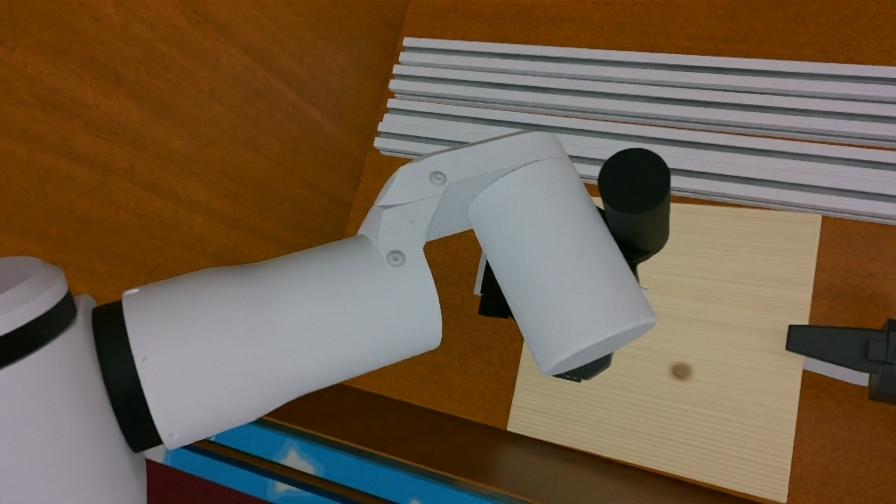

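Emit:
move --target '{"side":"left","x":0.37,"y":0.11,"z":0.3805,"quat_wxyz":[1,0,0,0]}' --min_time_s 0.6

Emit:
move --target '{"side":"right","x":0.370,"y":-0.125,"z":0.376,"quat_wxyz":[0.5610,0.4305,-0.4305,0.5610]}' --min_time_s 1.0 --cameras '["head_camera"]'

Scene clock: 320.90 s.
Joint torques (N m): left_arm=[-5.73 1.73 2.34 4.09 -2.61 -4.9 -0.14] | right_arm=[-10.53 -9.81 -2.93 -1.39 -1.83 -9.23 -0.23]
External joint torques (N m): left_arm=[7.31 -1 -2.46 8.9 -2.63 -4.83 -0.14] | right_arm=[-3.26 -1.75 -1.36 -2.72 -1.23 -7.42 -0.28]
Wrist force (N): left_arm=[-19.9 7.7 65.5] | right_arm=[-36.9 -1.0 -8.5]
Wrist torque (N m): left_arm=[-0.77 0.63 -0.07] | right_arm=[-0.47 0.01 0.10]
Wrist force, peak (N): left_arm=[-21.0 11.0 72.5] | right_arm=[-40.3 -1.3 -12.1]
move: done
base_odometry: x=+0.609 y=-0.359 heading=+0.045
lidar_m: 0.17 0.18 0.26 1.67 2.24 1.65 1.59 1.67 2.32 0.67 0.26 0.18
base_status: not commanded
joint_positions: torso_squat_rad=+0.960 torso_shift_rad=+0.200 torso_pitch_rad=+0.799 torso_yaw_rad=+0.354 left_shoulder_pitch_rad=-1.398 left_shoulder_roll_rad=+0.221 left_shoulder_yaw_rad=-1.114 left_elbow_rad=-1.019 left_forearm_roll_rad=+0.735 left_wrist_pitch_rad=+0.994 left_hand_roll_rad=+0.896 left_gripper_m=+0.000 right_shoulder_pitch_rad=-0.986 right_shoulder_roll_rad=-0.821 right_shoulder_yaw_rad=+1.586 right_elbow_rad=-0.275 right_forearm_roll_rad=-0.450 right_wrist_pitch_rad=-1.485 right_hand_roll_rad=-0.309 right_gripper_m=+0.094 head_pan_rad=+0.000 head_tilt_rad=+0.600
joint_status: all done
wheel_motors_off: 0
motor_effort: left_wheel=+0(3) right_wheel=+4(5)
chest: x=+0.0734 y=+0.0000 z=+0.8898 quat_wxyz=(+0.907, +0.069, +0.383, +0.162) (m; base frame)
left_hand: x=+0.3706 y=+0.1092 z=+0.3824 quat_wxyz=(+1.000, -0.001, -0.001, +0.000) (m; base frame)
left_hand_status: reached (checked arc, planned for 0.6 s): 2 mm and 0.2 deg off.
right_hand: x=+0.3794 y=-0.0800 z=+0.3663 quat_wxyz=(+0.539, +0.458, -0.461, +0.536) (m; base frame)
pictures: none

Scene clock: 322.23 s.
Joint torques (N m): left_arm=[-11.49 1.88 4.65 -4.38 -0.25 -0.57 -0.12] | right_arm=[-4.63 -12.12 -1.82 -0.53 -0.48 -1.9 0.16]
External joint torques (N m): left_arm=[1.51 -0.85 -0.12 0.42 -0.27 -0.51 -0.12] | right_arm=[1.16 -0.36 0.72 -0.3 -0.17 -0.07 0.11]
Wrist force (N): left_arm=[1.1 1.6 -7.5] | right_arm=[-5.9 2.8 0.2]
Wrist torque (N m): left_arm=[-0.35 0.23 0.10] | right_arm=[-0.44 -0.25 -0.23]
Wrist force, peak (N): left_arm=[-19.6 7.0 64.7] | right_arm=[-37.0 -0.8 -8.5]
move: done
base_odometry: x=+0.609 y=-0.359 heading=+0.045
lidar_m: 0.18 0.18 0.25 1.68 2.23 1.65 1.58 1.68 2.29 0.69 0.26 0.18
base_status: not commanded
joint_positions: torso_squat_rad=+0.960 torso_shift_rad=+0.200 torso_pitch_rad=+0.800 torso_yaw_rad=+0.353 left_shoulder_pitch_rad=-1.396 left_shoulder_roll_rad=+0.221 left_shoulder_yaw_rad=-1.114 left_elbow_rad=-1.017 left_forearm_roll_rad=+0.734 left_wrist_pitch_rad=+0.993 left_hand_roll_rad=+0.896 left_gripper_m=+0.000 right_shoulder_pitch_rad=-0.958 right_shoulder_roll_rad=-1.169 right_shoulder_yaw_rad=+1.596 right_elbow_rad=-0.826 right_forearm_roll_rad=-0.452 right_wrist_pitch_rad=-1.221 right_hand_roll_rad=-0.190 right_gripper_m=+0.094 head_pan_rad=+0.000 head_tilt_rad=+0.600
joint_status: all done
wheel_motors_off: 0
motor_effort: left_wheel=-6(6) right_wheel=+7(9)
chest: x=+0.0737 y=+0.0000 z=+0.8896 quat_wxyz=(+0.907, +0.068, +0.383, +0.162) (m; base frame)
left_hand: x=+0.3700 y=+0.1099 z=+0.3812 quat_wxyz=(+1.000, +0.000, -0.001, +0.000) (m; base frame)
right_hand: x=+0.3700 y=-0.1252 z=+0.3757 quat_wxyz=(+0.561, +0.431, -0.431, +0.561) (m; base frame)
right_hand_status: reached (checked arc, planned for 1.0 s): 0 mm and 0.1 deg off.
pictures: head_camera
camera_calibration:
head_camera: T_world_to_cam=[[0.219652, -0.937099, -0.27129, 0.230525], [-0.957879, -0.154431, -0.242112, 0.520178], [0.184987, 0.313044, -0.931549, 0.84464], [0, 0, 0, 1]] pos_world=[0.291384, 0.0319464, 0.975304]

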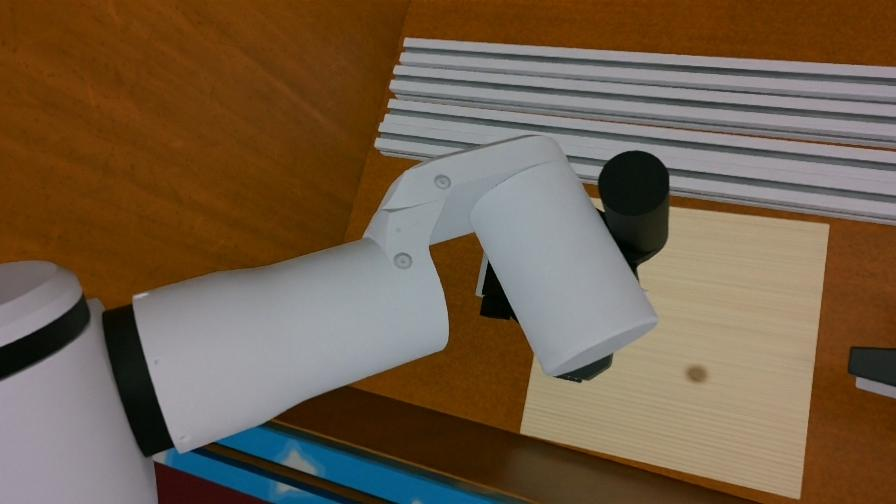

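Emit:
move --target '{"side":"left","x":0.37,"y":0.13,"z":0.62,"quat_wxyz":[1,0,0,0]}'

Emit:
move --joints '{"right_gripper_m":0.03,"left_shoulder_pitch_rad":-1.9,"left_shoulder_roll_rad":1.3,"left_shoulder_yaw_rad":-0.276,"left_elbow_rad":-2.295,"left_forearm_roll_rad":1.443,"left_wrist_pitch_rad":1.919,"left_hand_roll_rad":1.193}' --min_time_s 1.5 --cameras '["head_camera"]'

Scene clock: 325.73 s.
Joint torques (N m): left_arm=[-12.56 4.99 9.76 -4.33 -0.05 -0.63 -0.13] | right_arm=[-5.4 -12.04 -2.01 -0.11 -0.63 -1.84 0.16]
External joint torques (N m): left_arm=[1.23 -1.98 1.1 0.28 -0.09 -0.58 -0.13] | right_arm=[0.38 -0.28 0.53 0.13 -0.32 -0.01 0.11]
Wrist force (N): left_arm=[0.9 0.9 -8.2] | right_arm=[-5.7 2.8 0.5]
Wrist torque (N m): left_arm=[-0.25 0.18 0.04] | right_arm=[-0.39 -0.20 -0.24]
Wrist force, peak (N): left_arm=[1.3 1.4 -8.8] | right_arm=[-6.6 3.1 -0.1]
move: done
base_odometry: x=+0.609 y=-0.359 heading=+0.045
lidar_m: 0.17 0.18 0.26 1.68 2.25 1.65 1.59 1.68 2.32 0.68 0.26 0.18
base_status: not commanded
joint_positions: torso_squat_rad=+0.960 torso_shift_rad=+0.200 torso_pitch_rad=+0.800 torso_yaw_rad=+0.354 left_shoulder_pitch_rad=-1.533 left_shoulder_roll_rad=+0.717 left_shoulder_yaw_rad=-0.905 left_elbow_rad=-2.015 left_forearm_roll_rad=+1.023 left_wrist_pitch_rad=+1.591 left_hand_roll_rad=+1.235 left_gripper_m=+0.000 right_shoulder_pitch_rad=-0.958 right_shoulder_roll_rad=-1.169 right_shoulder_yaw_rad=+1.596 right_elbow_rad=-0.826 right_forearm_roll_rad=-0.452 right_wrist_pitch_rad=-1.221 right_hand_roll_rad=-0.190 right_gripper_m=+0.094 head_pan_rad=+0.000 head_tilt_rad=+0.600
joint_status: all done
wheel_motors_off: 0
motor_effort: left_wheel=-6(6) right_wheel=+5(7)
chest: x=+0.0737 y=+0.0001 z=+0.8895 quat_wxyz=(+0.907, +0.068, +0.383, +0.162) (m; base frame)
left_hand: x=+0.3702 y=+0.1301 z=+0.6199 quat_wxyz=(+1.000, +0.000, +0.000, +0.000) (m; base frame)
left_hand_status: reached (checked arc, planned for 1.2 s): 0 mm and 0.0 deg off.
right_hand: x=+0.3699 y=-0.1252 z=+0.3757 quat_wxyz=(+0.561, +0.432, -0.430, +0.561) (m; base frame)
pictures: none

Scene clock: 327.53 s.
Joint torques (N m): left_arm=[-11.47 7.7 9.2 2.82 -1.04 -0.22 -0.3] | right_arm=[-5.57 -11.73 -1.9 -0.2 -0.56 -2 0.21]
External joint torques (N m): left_arm=[0.69 -1.76 1.08 -0.4 -0.01 -0.07 -0.27] | right_arm=[0.21 0.03 0.63 0.03 -0.25 -0.16 0.16]
Wrist force (N): left_arm=[-3.2 -0.3 -6.6] | right_arm=[-5.9 2.5 0.2]
Wrist torque (N m): left_arm=[-0.13 -0.08 0.18] | right_arm=[-0.38 -0.26 -0.24]
Wrist force, peak (N): left_arm=[0.8 0.6 -8.6] | right_arm=[-6.6 2.9 0.3]
move: done
base_odometry: x=+0.609 y=-0.359 heading=+0.045
lidar_m: 0.17 0.18 0.26 1.69 2.24 1.65 1.59 1.68 2.30 0.67 0.26 0.18
base_status: not commanded
joint_positions: torso_squat_rad=+0.960 torso_shift_rad=+0.200 torso_pitch_rad=+0.800 torso_yaw_rad=+0.354 left_shoulder_pitch_rad=-1.900 left_shoulder_roll_rad=+1.300 left_shoulder_yaw_rad=-0.276 left_elbow_rad=-2.295 left_forearm_roll_rad=+1.443 left_wrist_pitch_rad=+1.919 left_hand_roll_rad=+1.193 left_gripper_m=+0.000 right_shoulder_pitch_rad=-0.958 right_shoulder_roll_rad=-1.169 right_shoulder_yaw_rad=+1.596 right_elbow_rad=-0.826 right_forearm_roll_rad=-0.452 right_wrist_pitch_rad=-1.221 right_hand_roll_rad=-0.190 right_gripper_m=+0.030 head_pan_rad=+0.000 head_tilt_rad=+0.600
joint_status: all done
wheel_motors_off: 0
motor_effort: left_wheel=-5(6) right_wheel=+6(8)
chest: x=+0.0737 y=+0.0001 z=+0.8895 quat_wxyz=(+0.907, +0.068, +0.383, +0.162) (m; base frame)
left_hand: x=+0.4328 y=+0.2349 z=+0.9594 quat_wxyz=(+0.956, +0.083, -0.281, +0.008) (m; base frame)
right_hand: x=+0.3699 y=-0.1252 z=+0.3757 quat_wxyz=(+0.561, +0.432, -0.430, +0.561) (m; base frame)
pictures: head_camera
camera_calibration:
head_camera: T_world_to_cam=[[0.219624, -0.937104, -0.271297, 0.230539], [-0.957886, -0.154404, -0.242104, 0.520171], [0.184987, 0.313043, -0.931549, 0.844641], [0, 0, 0, 1]] pos_world=[0.291384, 0.0319465, 0.975304]

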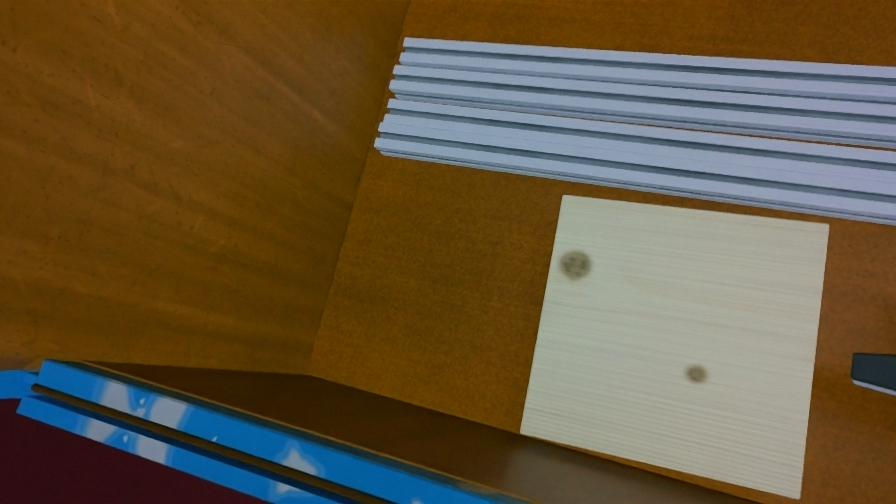

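Emit:
move --target '{"side":"right","x":0.373,"y":-0.135,"z":0.358,"quat_wxyz":[0.5792,0.4056,-0.4056,0.5792]}' --min_time_s 0.8

Emit:
move --target '{"side":"right","x":0.373,"y":-0.05,"z":0.358,"quat_wxyz":[0.5792,0.4056,-0.4056,0.5792]}' --min_time_s 1.5 --cameras '["head_camera"]'

Scene clock: 332.83 s.
Joint torques (N m): left_arm=[-11.21 7.89 9.29 2.95 -1.08 -0.24 -0.29] | right_arm=[-7.58 -13.59 -1.33 0.63 -0.2 -1.76 -0.31]
External joint torques (N m): left_arm=[0.95 -1.57 1.16 -0.26 -0.06 -0.09 -0.27] | right_arm=[-1.76 -1.63 1.18 0.71 0.11 0.03 -0.36]
Wrist force (N): left_arm=[-2.9 -0.5 -7.1] | right_arm=[-6.1 2.9 -0.6]
Wrist torque (N m): left_arm=[-0.16 -0.08 0.18] | right_arm=[-0.42 -0.28 -0.05]
Wrist force, peak (N): left_arm=[-3.2 0.1 -7.9] | right_arm=[-6.4 3.2 0.4]
move: done
base_odometry: x=+0.609 y=-0.359 heading=+0.045
lidar_m: 0.17 0.18 0.26 1.68 2.25 1.64 1.59 1.69 2.30 0.67 0.25 0.19
base_status: not commanded
joint_positions: torso_squat_rad=+0.960 torso_shift_rad=+0.200 torso_pitch_rad=+0.800 torso_yaw_rad=+0.354 left_shoulder_pitch_rad=-1.900 left_shoulder_roll_rad=+1.300 left_shoulder_yaw_rad=-0.276 left_elbow_rad=-2.295 left_forearm_roll_rad=+1.443 left_wrist_pitch_rad=+1.919 left_hand_roll_rad=+1.193 left_gripper_m=+0.000 right_shoulder_pitch_rad=-0.966 right_shoulder_roll_rad=-1.176 right_shoulder_yaw_rad=+1.610 right_elbow_rad=-0.821 right_forearm_roll_rad=-0.443 right_wrist_pitch_rad=-1.145 right_hand_roll_rad=-0.199 right_gripper_m=+0.030 head_pan_rad=+0.000 head_tilt_rad=+0.600
joint_status: all done
wheel_motors_off: 0
motor_effort: left_wheel=-5(6) right_wheel=+6(7)
chest: x=+0.0737 y=+0.0001 z=+0.8895 quat_wxyz=(+0.907, +0.068, +0.383, +0.162) (m; base frame)
left_hand: x=+0.4328 y=+0.2349 z=+0.9594 quat_wxyz=(+0.956, +0.083, -0.281, +0.008) (m; base frame)
right_hand: x=+0.3728 y=-0.1348 z=+0.3580 quat_wxyz=(+0.579, +0.406, -0.406, +0.579) (m; base frame)
right_hand_status: reached (checked arc, planned for 0.8 s): 0 mm and 0.0 deg off.
pictures: none

Scene clock: 334.67 s.
Joint torques (N m): left_arm=[-11.19 7.71 9.28 2.84 -1.1 -0.34 -0.25] | right_arm=[-12.16 -3.88 -7.44 -5.35 -0.93 -3.05 0.22]
External joint torques (N m): left_arm=[0.97 -1.75 1.15 -0.37 -0.07 -0.19 -0.22] | right_arm=[-4.46 5.22 -3.96 -3.3 -0.76 -1.26 0.17]
Wrist force (N): left_arm=[-1.7 0.8 -6.6] | right_arm=[-11.4 3.7 4.0]
Wrist torque (N m): left_arm=[-0.32 0.09 0.21] | right_arm=[-0.35 -0.04 -0.24]
Wrist force, peak (N): left_arm=[-3.4 -0.8 -7.5] | right_arm=[-1.3 3.6 16.5]
move: done
base_odometry: x=+0.609 y=-0.359 heading=+0.044
lidar_m: 0.17 0.19 0.26 1.68 2.25 1.65 1.58 1.69 2.31 0.68 0.25 0.18
base_status: not commanded
joint_positions: torso_squat_rad=+0.960 torso_shift_rad=+0.200 torso_pitch_rad=+0.800 torso_yaw_rad=+0.353 left_shoulder_pitch_rad=-1.900 left_shoulder_roll_rad=+1.300 left_shoulder_yaw_rad=-0.276 left_elbow_rad=-2.295 left_forearm_roll_rad=+1.443 left_wrist_pitch_rad=+1.919 left_hand_roll_rad=+1.193 left_gripper_m=+0.000 right_shoulder_pitch_rad=-1.041 right_shoulder_roll_rad=-1.124 right_shoulder_yaw_rad=+1.591 right_elbow_rad=-1.013 right_forearm_roll_rad=-0.455 right_wrist_pitch_rad=-0.884 right_hand_roll_rad=-0.172 right_gripper_m=+0.030 head_pan_rad=+0.000 head_tilt_rad=+0.600
joint_status: all done
wheel_motors_off: 0
motor_effort: left_wheel=-8(8) right_wheel=+8(9)
chest: x=+0.0737 y=+0.0000 z=+0.8896 quat_wxyz=(+0.907, +0.068, +0.383, +0.162) (m; base frame)
left_hand: x=+0.4328 y=+0.2349 z=+0.9594 quat_wxyz=(+0.956, +0.083, -0.281, +0.008) (m; base frame)
right_hand: x=+0.3727 y=-0.0515 z=+0.3573 quat_wxyz=(+0.580, +0.405, -0.405, +0.580) (m; base frame)
right_hand_status: reached (checked arc, planned for 1.5 s): 2 mm and 0.2 deg off.
pictures: head_camera
camera_calibration:
head_camera: T_world_to_cam=[[0.219509, -0.937163, -0.271184, 0.230371], [-0.957896, -0.154301, -0.242131, 0.520181], [0.185072, 0.312916, -0.931575, 0.844676], [0, 0, 0, 1]] pos_world=[0.291384, 0.031847, 0.975304]

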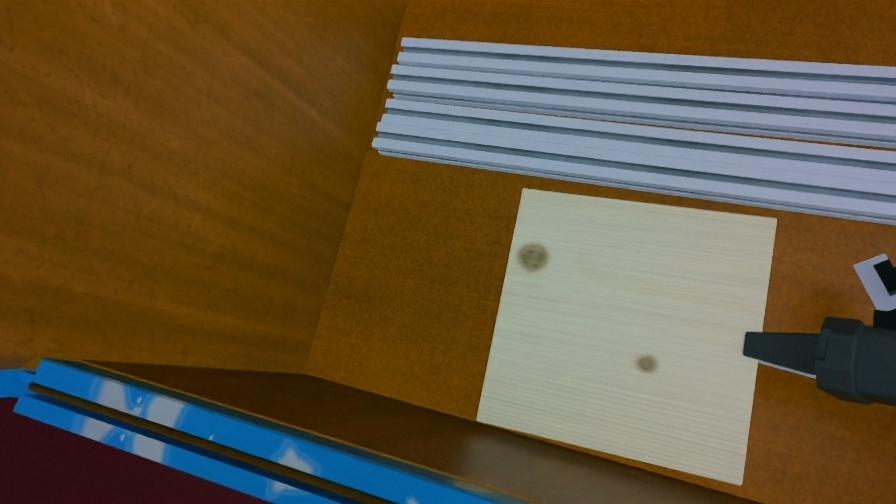

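Emit:
move --target '{"side":"right","x":0.375,"y":0.04,"z":0.358,"quat_wxyz":[0.5792,0.4056,-0.4056,0.5792]}' --min_time_s 1.6 --cameras '["head_camera"]'

Scene clock: 337.57 s.
Joint torques (N m): left_arm=[-11.26 7.88 9.46 2.93 -1.02 -0.2 -0.32] | right_arm=[-14.99 0.36 -7.96 -6.96 -0.85 -3.28 -0.21]
External joint torques (N m): left_arm=[0.9 -1.58 1.33 -0.28 0.01 -0.05 -0.3] | right_arm=[-5 5.8 -3.77 -3.61 -0.76 -1.48 -0.26]
Wrist force (N): left_arm=[-3.2 -0.5 -6.3] | right_arm=[-11.8 3.4 4.2]
Wrist torque (N m): left_arm=[-0.17 -0.10 0.17] | right_arm=[-0.35 -0.03 -0.04]
Wrist force, peak (N): left_arm=[-3.0 0.4 -7.6] | right_arm=[-0.9 2.8 16.5]
move: done
base_odometry: x=+0.609 y=-0.359 heading=+0.044
lidar_m: 0.17 0.18 0.26 1.68 2.24 1.64 1.59 1.68 2.32 0.68 0.27 0.18
base_status: not commanded
joint_positions: torso_squat_rad=+0.960 torso_shift_rad=+0.200 torso_pitch_rad=+0.800 torso_yaw_rad=+0.353 left_shoulder_pitch_rad=-1.900 left_shoulder_roll_rad=+1.300 left_shoulder_yaw_rad=-0.276 left_elbow_rad=-2.295 left_forearm_roll_rad=+1.443 left_wrist_pitch_rad=+1.919 left_hand_roll_rad=+1.193 left_gripper_m=+0.000 right_shoulder_pitch_rad=-1.119 right_shoulder_roll_rad=-0.973 right_shoulder_yaw_rad=+1.573 right_elbow_rad=-1.034 right_forearm_roll_rad=-0.467 right_wrist_pitch_rad=-0.689 right_hand_roll_rad=-0.179 right_gripper_m=+0.030 head_pan_rad=+0.000 head_tilt_rad=+0.600
joint_status: all done
wheel_motors_off: 0
motor_effort: left_wheel=-8(9) right_wheel=+9(10)
chest: x=+0.0737 y=+0.0000 z=+0.8896 quat_wxyz=(+0.907, +0.068, +0.383, +0.162) (m; base frame)
left_hand: x=+0.4328 y=+0.2348 z=+0.9594 quat_wxyz=(+0.956, +0.083, -0.281, +0.008) (m; base frame)
right_hand: x=+0.3747 y=+0.0385 z=+0.3571 quat_wxyz=(+0.580, +0.404, -0.405, +0.580) (m; base frame)
right_hand_status: reached (checked arc, planned for 1.6 s): 2 mm and 0.2 deg off.
pictures: head_camera
camera_calibration:
head_camera: T_world_to_cam=[[0.219537, -0.937159, -0.271177, 0.230356], [-0.957889, -0.154327, -0.242139, 0.520188], [0.185073, 0.312916, -0.931575, 0.844676], [0, 0, 0, 1]] pos_world=[0.291384, 0.0318469, 0.975304]

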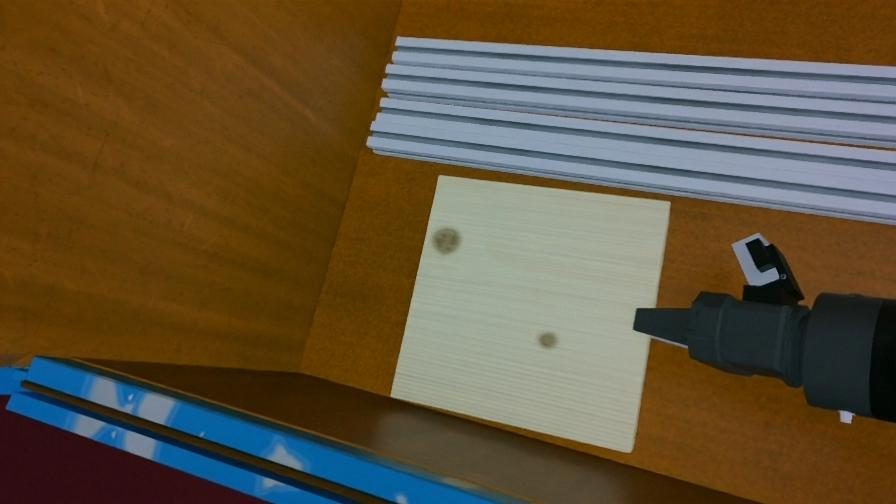

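Emit:
move --target '{"side":"right","x":0.373,"y":-0.04,"z":0.366,"quat_wxyz":[0.5792,0.4056,-0.4056,0.5792]}' --min_time_s 0.8

Emit:
move --target '{"side":"right","x":0.38,"y":-0.10,"z":0.58,"quat_wxyz":[0.6645,0.2418,-0.2418,0.6645]}' --min_time_s 1.3

Emit:
move --joints '{"torso_squat_rad":0.2,"torso_shift_rad":0.1,"torso_pitch_rad":0.7}' --min_time_s 2.5 --cameras '["head_camera"]'

Scene clock: 340.60 s.
Joint torques (N m): left_arm=[-11.43 7.82 9.34 2.89 -1.04 -0.27 -0.3] | right_arm=[-7.26 -9.35 -2.44 -3.19 -0.11 -1.98 0.28]
External joint torques (N m): left_arm=[0.73 -1.63 1.21 -0.33 -0.01 -0.12 -0.27] | right_arm=[0.72 -0.47 1.33 -0.68 0.02 -0.19 0.23]
Wrist force (N): left_arm=[-2.6 -0.2 -7.2] | right_arm=[-5.7 2.5 -0.4]
Wrist torque (N m): left_arm=[-0.11 -0.03 0.17] | right_arm=[-0.34 -0.20 -0.23]
Wrist force, peak (N): left_arm=[-3.1 0.0 -7.9] | right_arm=[-12.7 3.9 3.4]
move: done
base_odometry: x=+0.609 y=-0.359 heading=+0.045
lidar_m: 0.17 0.19 0.26 1.67 2.24 1.64 1.58 1.68 2.31 0.68 0.26 0.19
base_status: not commanded
joint_positions: torso_squat_rad=+0.960 torso_shift_rad=+0.200 torso_pitch_rad=+0.800 torso_yaw_rad=+0.353 left_shoulder_pitch_rad=-1.900 left_shoulder_roll_rad=+1.300 left_shoulder_yaw_rad=-0.276 left_elbow_rad=-2.295 left_forearm_roll_rad=+1.443 left_wrist_pitch_rad=+1.919 left_hand_roll_rad=+1.193 left_gripper_m=+0.000 right_shoulder_pitch_rad=-1.056 right_shoulder_roll_rad=-1.144 right_shoulder_yaw_rad=+1.584 right_elbow_rad=-1.089 right_forearm_roll_rad=-0.462 right_wrist_pitch_rad=-0.828 right_hand_roll_rad=-0.161 right_gripper_m=+0.030 head_pan_rad=+0.000 head_tilt_rad=+0.600
joint_status: all done
wheel_motors_off: 0
motor_effort: left_wheel=-7(8) right_wheel=+8(10)
chest: x=+0.0737 y=+0.0000 z=+0.8896 quat_wxyz=(+0.907, +0.068, +0.383, +0.162) (m; base frame)
left_hand: x=+0.4328 y=+0.2349 z=+0.9594 quat_wxyz=(+0.956, +0.083, -0.281, +0.008) (m; base frame)
right_hand: x=+0.3733 y=-0.0392 z=+0.3657 quat_wxyz=(+0.579, +0.406, -0.406, +0.579) (m; base frame)
right_hand_status: reached (checked arc, planned for 0.8 s): 1 mm and 0.0 deg off.
pictures: none

Scene clock: 342.27 s.
Joint torques (N m): left_arm=[-11 8.23 9.07 3.07 -1.05 -0.31 -0.31] | right_arm=[-6.64 -11.32 -6.07 -2.82 0.09 -1.46 0]
External joint torques (N m): left_arm=[1.16 -1.23 0.95 -0.14 -0.02 -0.16 -0.28] | right_arm=[0.74 0.02 -0.37 0.09 -0.1 -0.24 -0.03]
Wrist force (N): left_arm=[-2.9 -0.3 -6.5] | right_arm=[-3.4 3.1 -2.9]
Wrist torque (N m): left_arm=[-0.16 -0.08 0.19] | right_arm=[-0.35 -0.09 -0.04]
Wrist force, peak (N): left_arm=[-3.3 0.5 -7.5] | right_arm=[-6.4 3.6 -1.6]
move: done
base_odometry: x=+0.609 y=-0.359 heading=+0.045
lidar_m: 0.17 0.18 0.25 1.69 2.23 1.64 1.59 1.69 2.32 0.68 0.26 0.18
base_status: not commanded
joint_positions: torso_squat_rad=+0.960 torso_shift_rad=+0.200 torso_pitch_rad=+0.800 torso_yaw_rad=+0.354 left_shoulder_pitch_rad=-1.900 left_shoulder_roll_rad=+1.300 left_shoulder_yaw_rad=-0.276 left_elbow_rad=-2.295 left_forearm_roll_rad=+1.443 left_wrist_pitch_rad=+1.919 left_hand_roll_rad=+1.193 left_gripper_m=+0.000 right_shoulder_pitch_rad=-0.369 right_shoulder_roll_rad=-2.238 right_shoulder_yaw_rad=+0.517 right_elbow_rad=-2.450 right_forearm_roll_rad=-0.748 right_wrist_pitch_rad=+0.086 right_hand_roll_rad=-0.252 right_gripper_m=+0.030 head_pan_rad=+0.000 head_tilt_rad=+0.600
joint_status: all done
wheel_motors_off: 0
motor_effort: left_wheel=-5(7) right_wheel=+4(8)
chest: x=+0.0737 y=+0.0001 z=+0.8896 quat_wxyz=(+0.907, +0.068, +0.383, +0.162) (m; base frame)
left_hand: x=+0.4328 y=+0.2349 z=+0.9594 quat_wxyz=(+0.956, +0.083, -0.281, +0.008) (m; base frame)
right_hand: x=+0.3796 y=-0.0992 z=+0.5801 quat_wxyz=(+0.665, +0.240, -0.246, +0.663) (m; base frame)
right_hand_status: reached (checked arc, planned for 1.3 s): 1 mm and 0.5 deg off.
pictures: none

Scene clock: 345.07 s.
Joint torques (N m): left_arm=[-11.37 6.93 9.14 3.96 -1.26 -0.37 -0.28] | right_arm=[-7.29 -11.77 -6.51 -1.94 0.16 -1.24 -0.23]
External joint torques (N m): left_arm=[0.62 -1.73 1.39 0.1 -0.09 -0.15 -0.25] | right_arm=[0.35 -0.08 -0.35 0.09 -0.03 -0.07 -0.26]
Wrist force (N): left_arm=[-3.2 -0.1 -6.4] | right_arm=[-4.2 3.1 -2.6]
Wrist torque (N m): left_arm=[-0.20 -0.02 0.16] | right_arm=[-0.32 -0.18 -0.07]
Wrist force, peak (N): left_arm=[-3.1 -0.4 -7.7] | right_arm=[-4.3 4.3 -3.2]
move: done
base_odometry: x=+0.609 y=-0.359 heading=+0.045
lidar_m: 0.17 0.18 0.26 1.69 2.25 1.64 1.58 1.68 2.32 0.68 0.26 0.18
base_status: not commanded
joint_positions: torso_squat_rad=+0.200 torso_shift_rad=+0.100 torso_pitch_rad=+0.700 torso_yaw_rad=+0.354 left_shoulder_pitch_rad=-1.900 left_shoulder_roll_rad=+1.300 left_shoulder_yaw_rad=-0.276 left_elbow_rad=-2.295 left_forearm_roll_rad=+1.443 left_wrist_pitch_rad=+1.919 left_hand_roll_rad=+1.193 left_gripper_m=+0.000 right_shoulder_pitch_rad=-0.369 right_shoulder_roll_rad=-2.238 right_shoulder_yaw_rad=+0.517 right_elbow_rad=-2.450 right_forearm_roll_rad=-0.748 right_wrist_pitch_rad=+0.086 right_hand_roll_rad=-0.252 right_gripper_m=+0.030 head_pan_rad=+0.000 head_tilt_rad=+0.600
joint_status: all done
wheel_motors_off: 0
motor_effort: left_wheel=-4(7) right_wheel=+7(8)
chest: x=+0.0398 y=+0.0001 z=+1.1998 quat_wxyz=(+0.925, +0.060, +0.338, +0.165) (m; base frame)
left_hand: x=+0.3901 y=+0.2350 z=+1.3051 quat_wxyz=(+0.941, +0.083, -0.329, +0.012) (m; base frame)
right_hand: x=+0.3750 y=-0.0991 z=+0.9224 quat_wxyz=(+0.652, +0.207, -0.279, +0.674) (m; base frame)
pictures: head_camera
camera_calibration:
head_camera: T_world_to_cam=[[0.245607, -0.93711, -0.247995, 0.293138], [-0.928928, -0.154404, -0.336528, 0.674959], [0.277073, 0.313023, -0.908431, 1.10846], [0, 0, 0, 1]] pos_world=[0.247869, 0.0319465, 1.3068]

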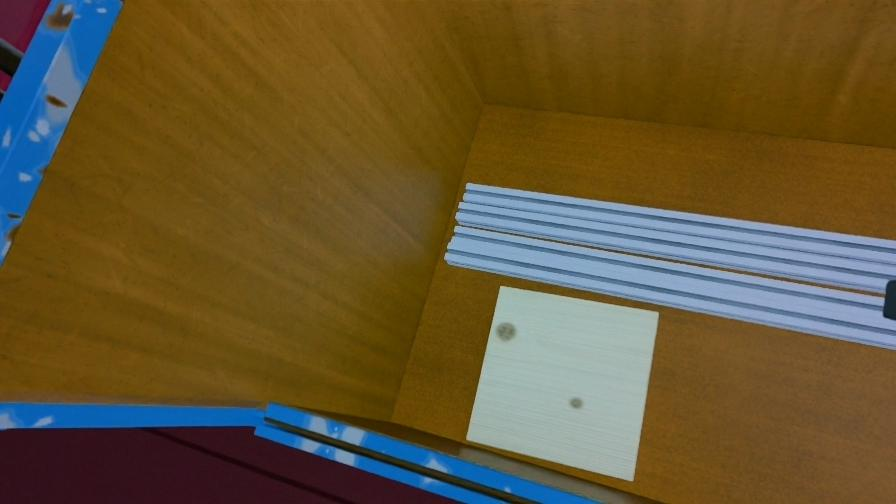

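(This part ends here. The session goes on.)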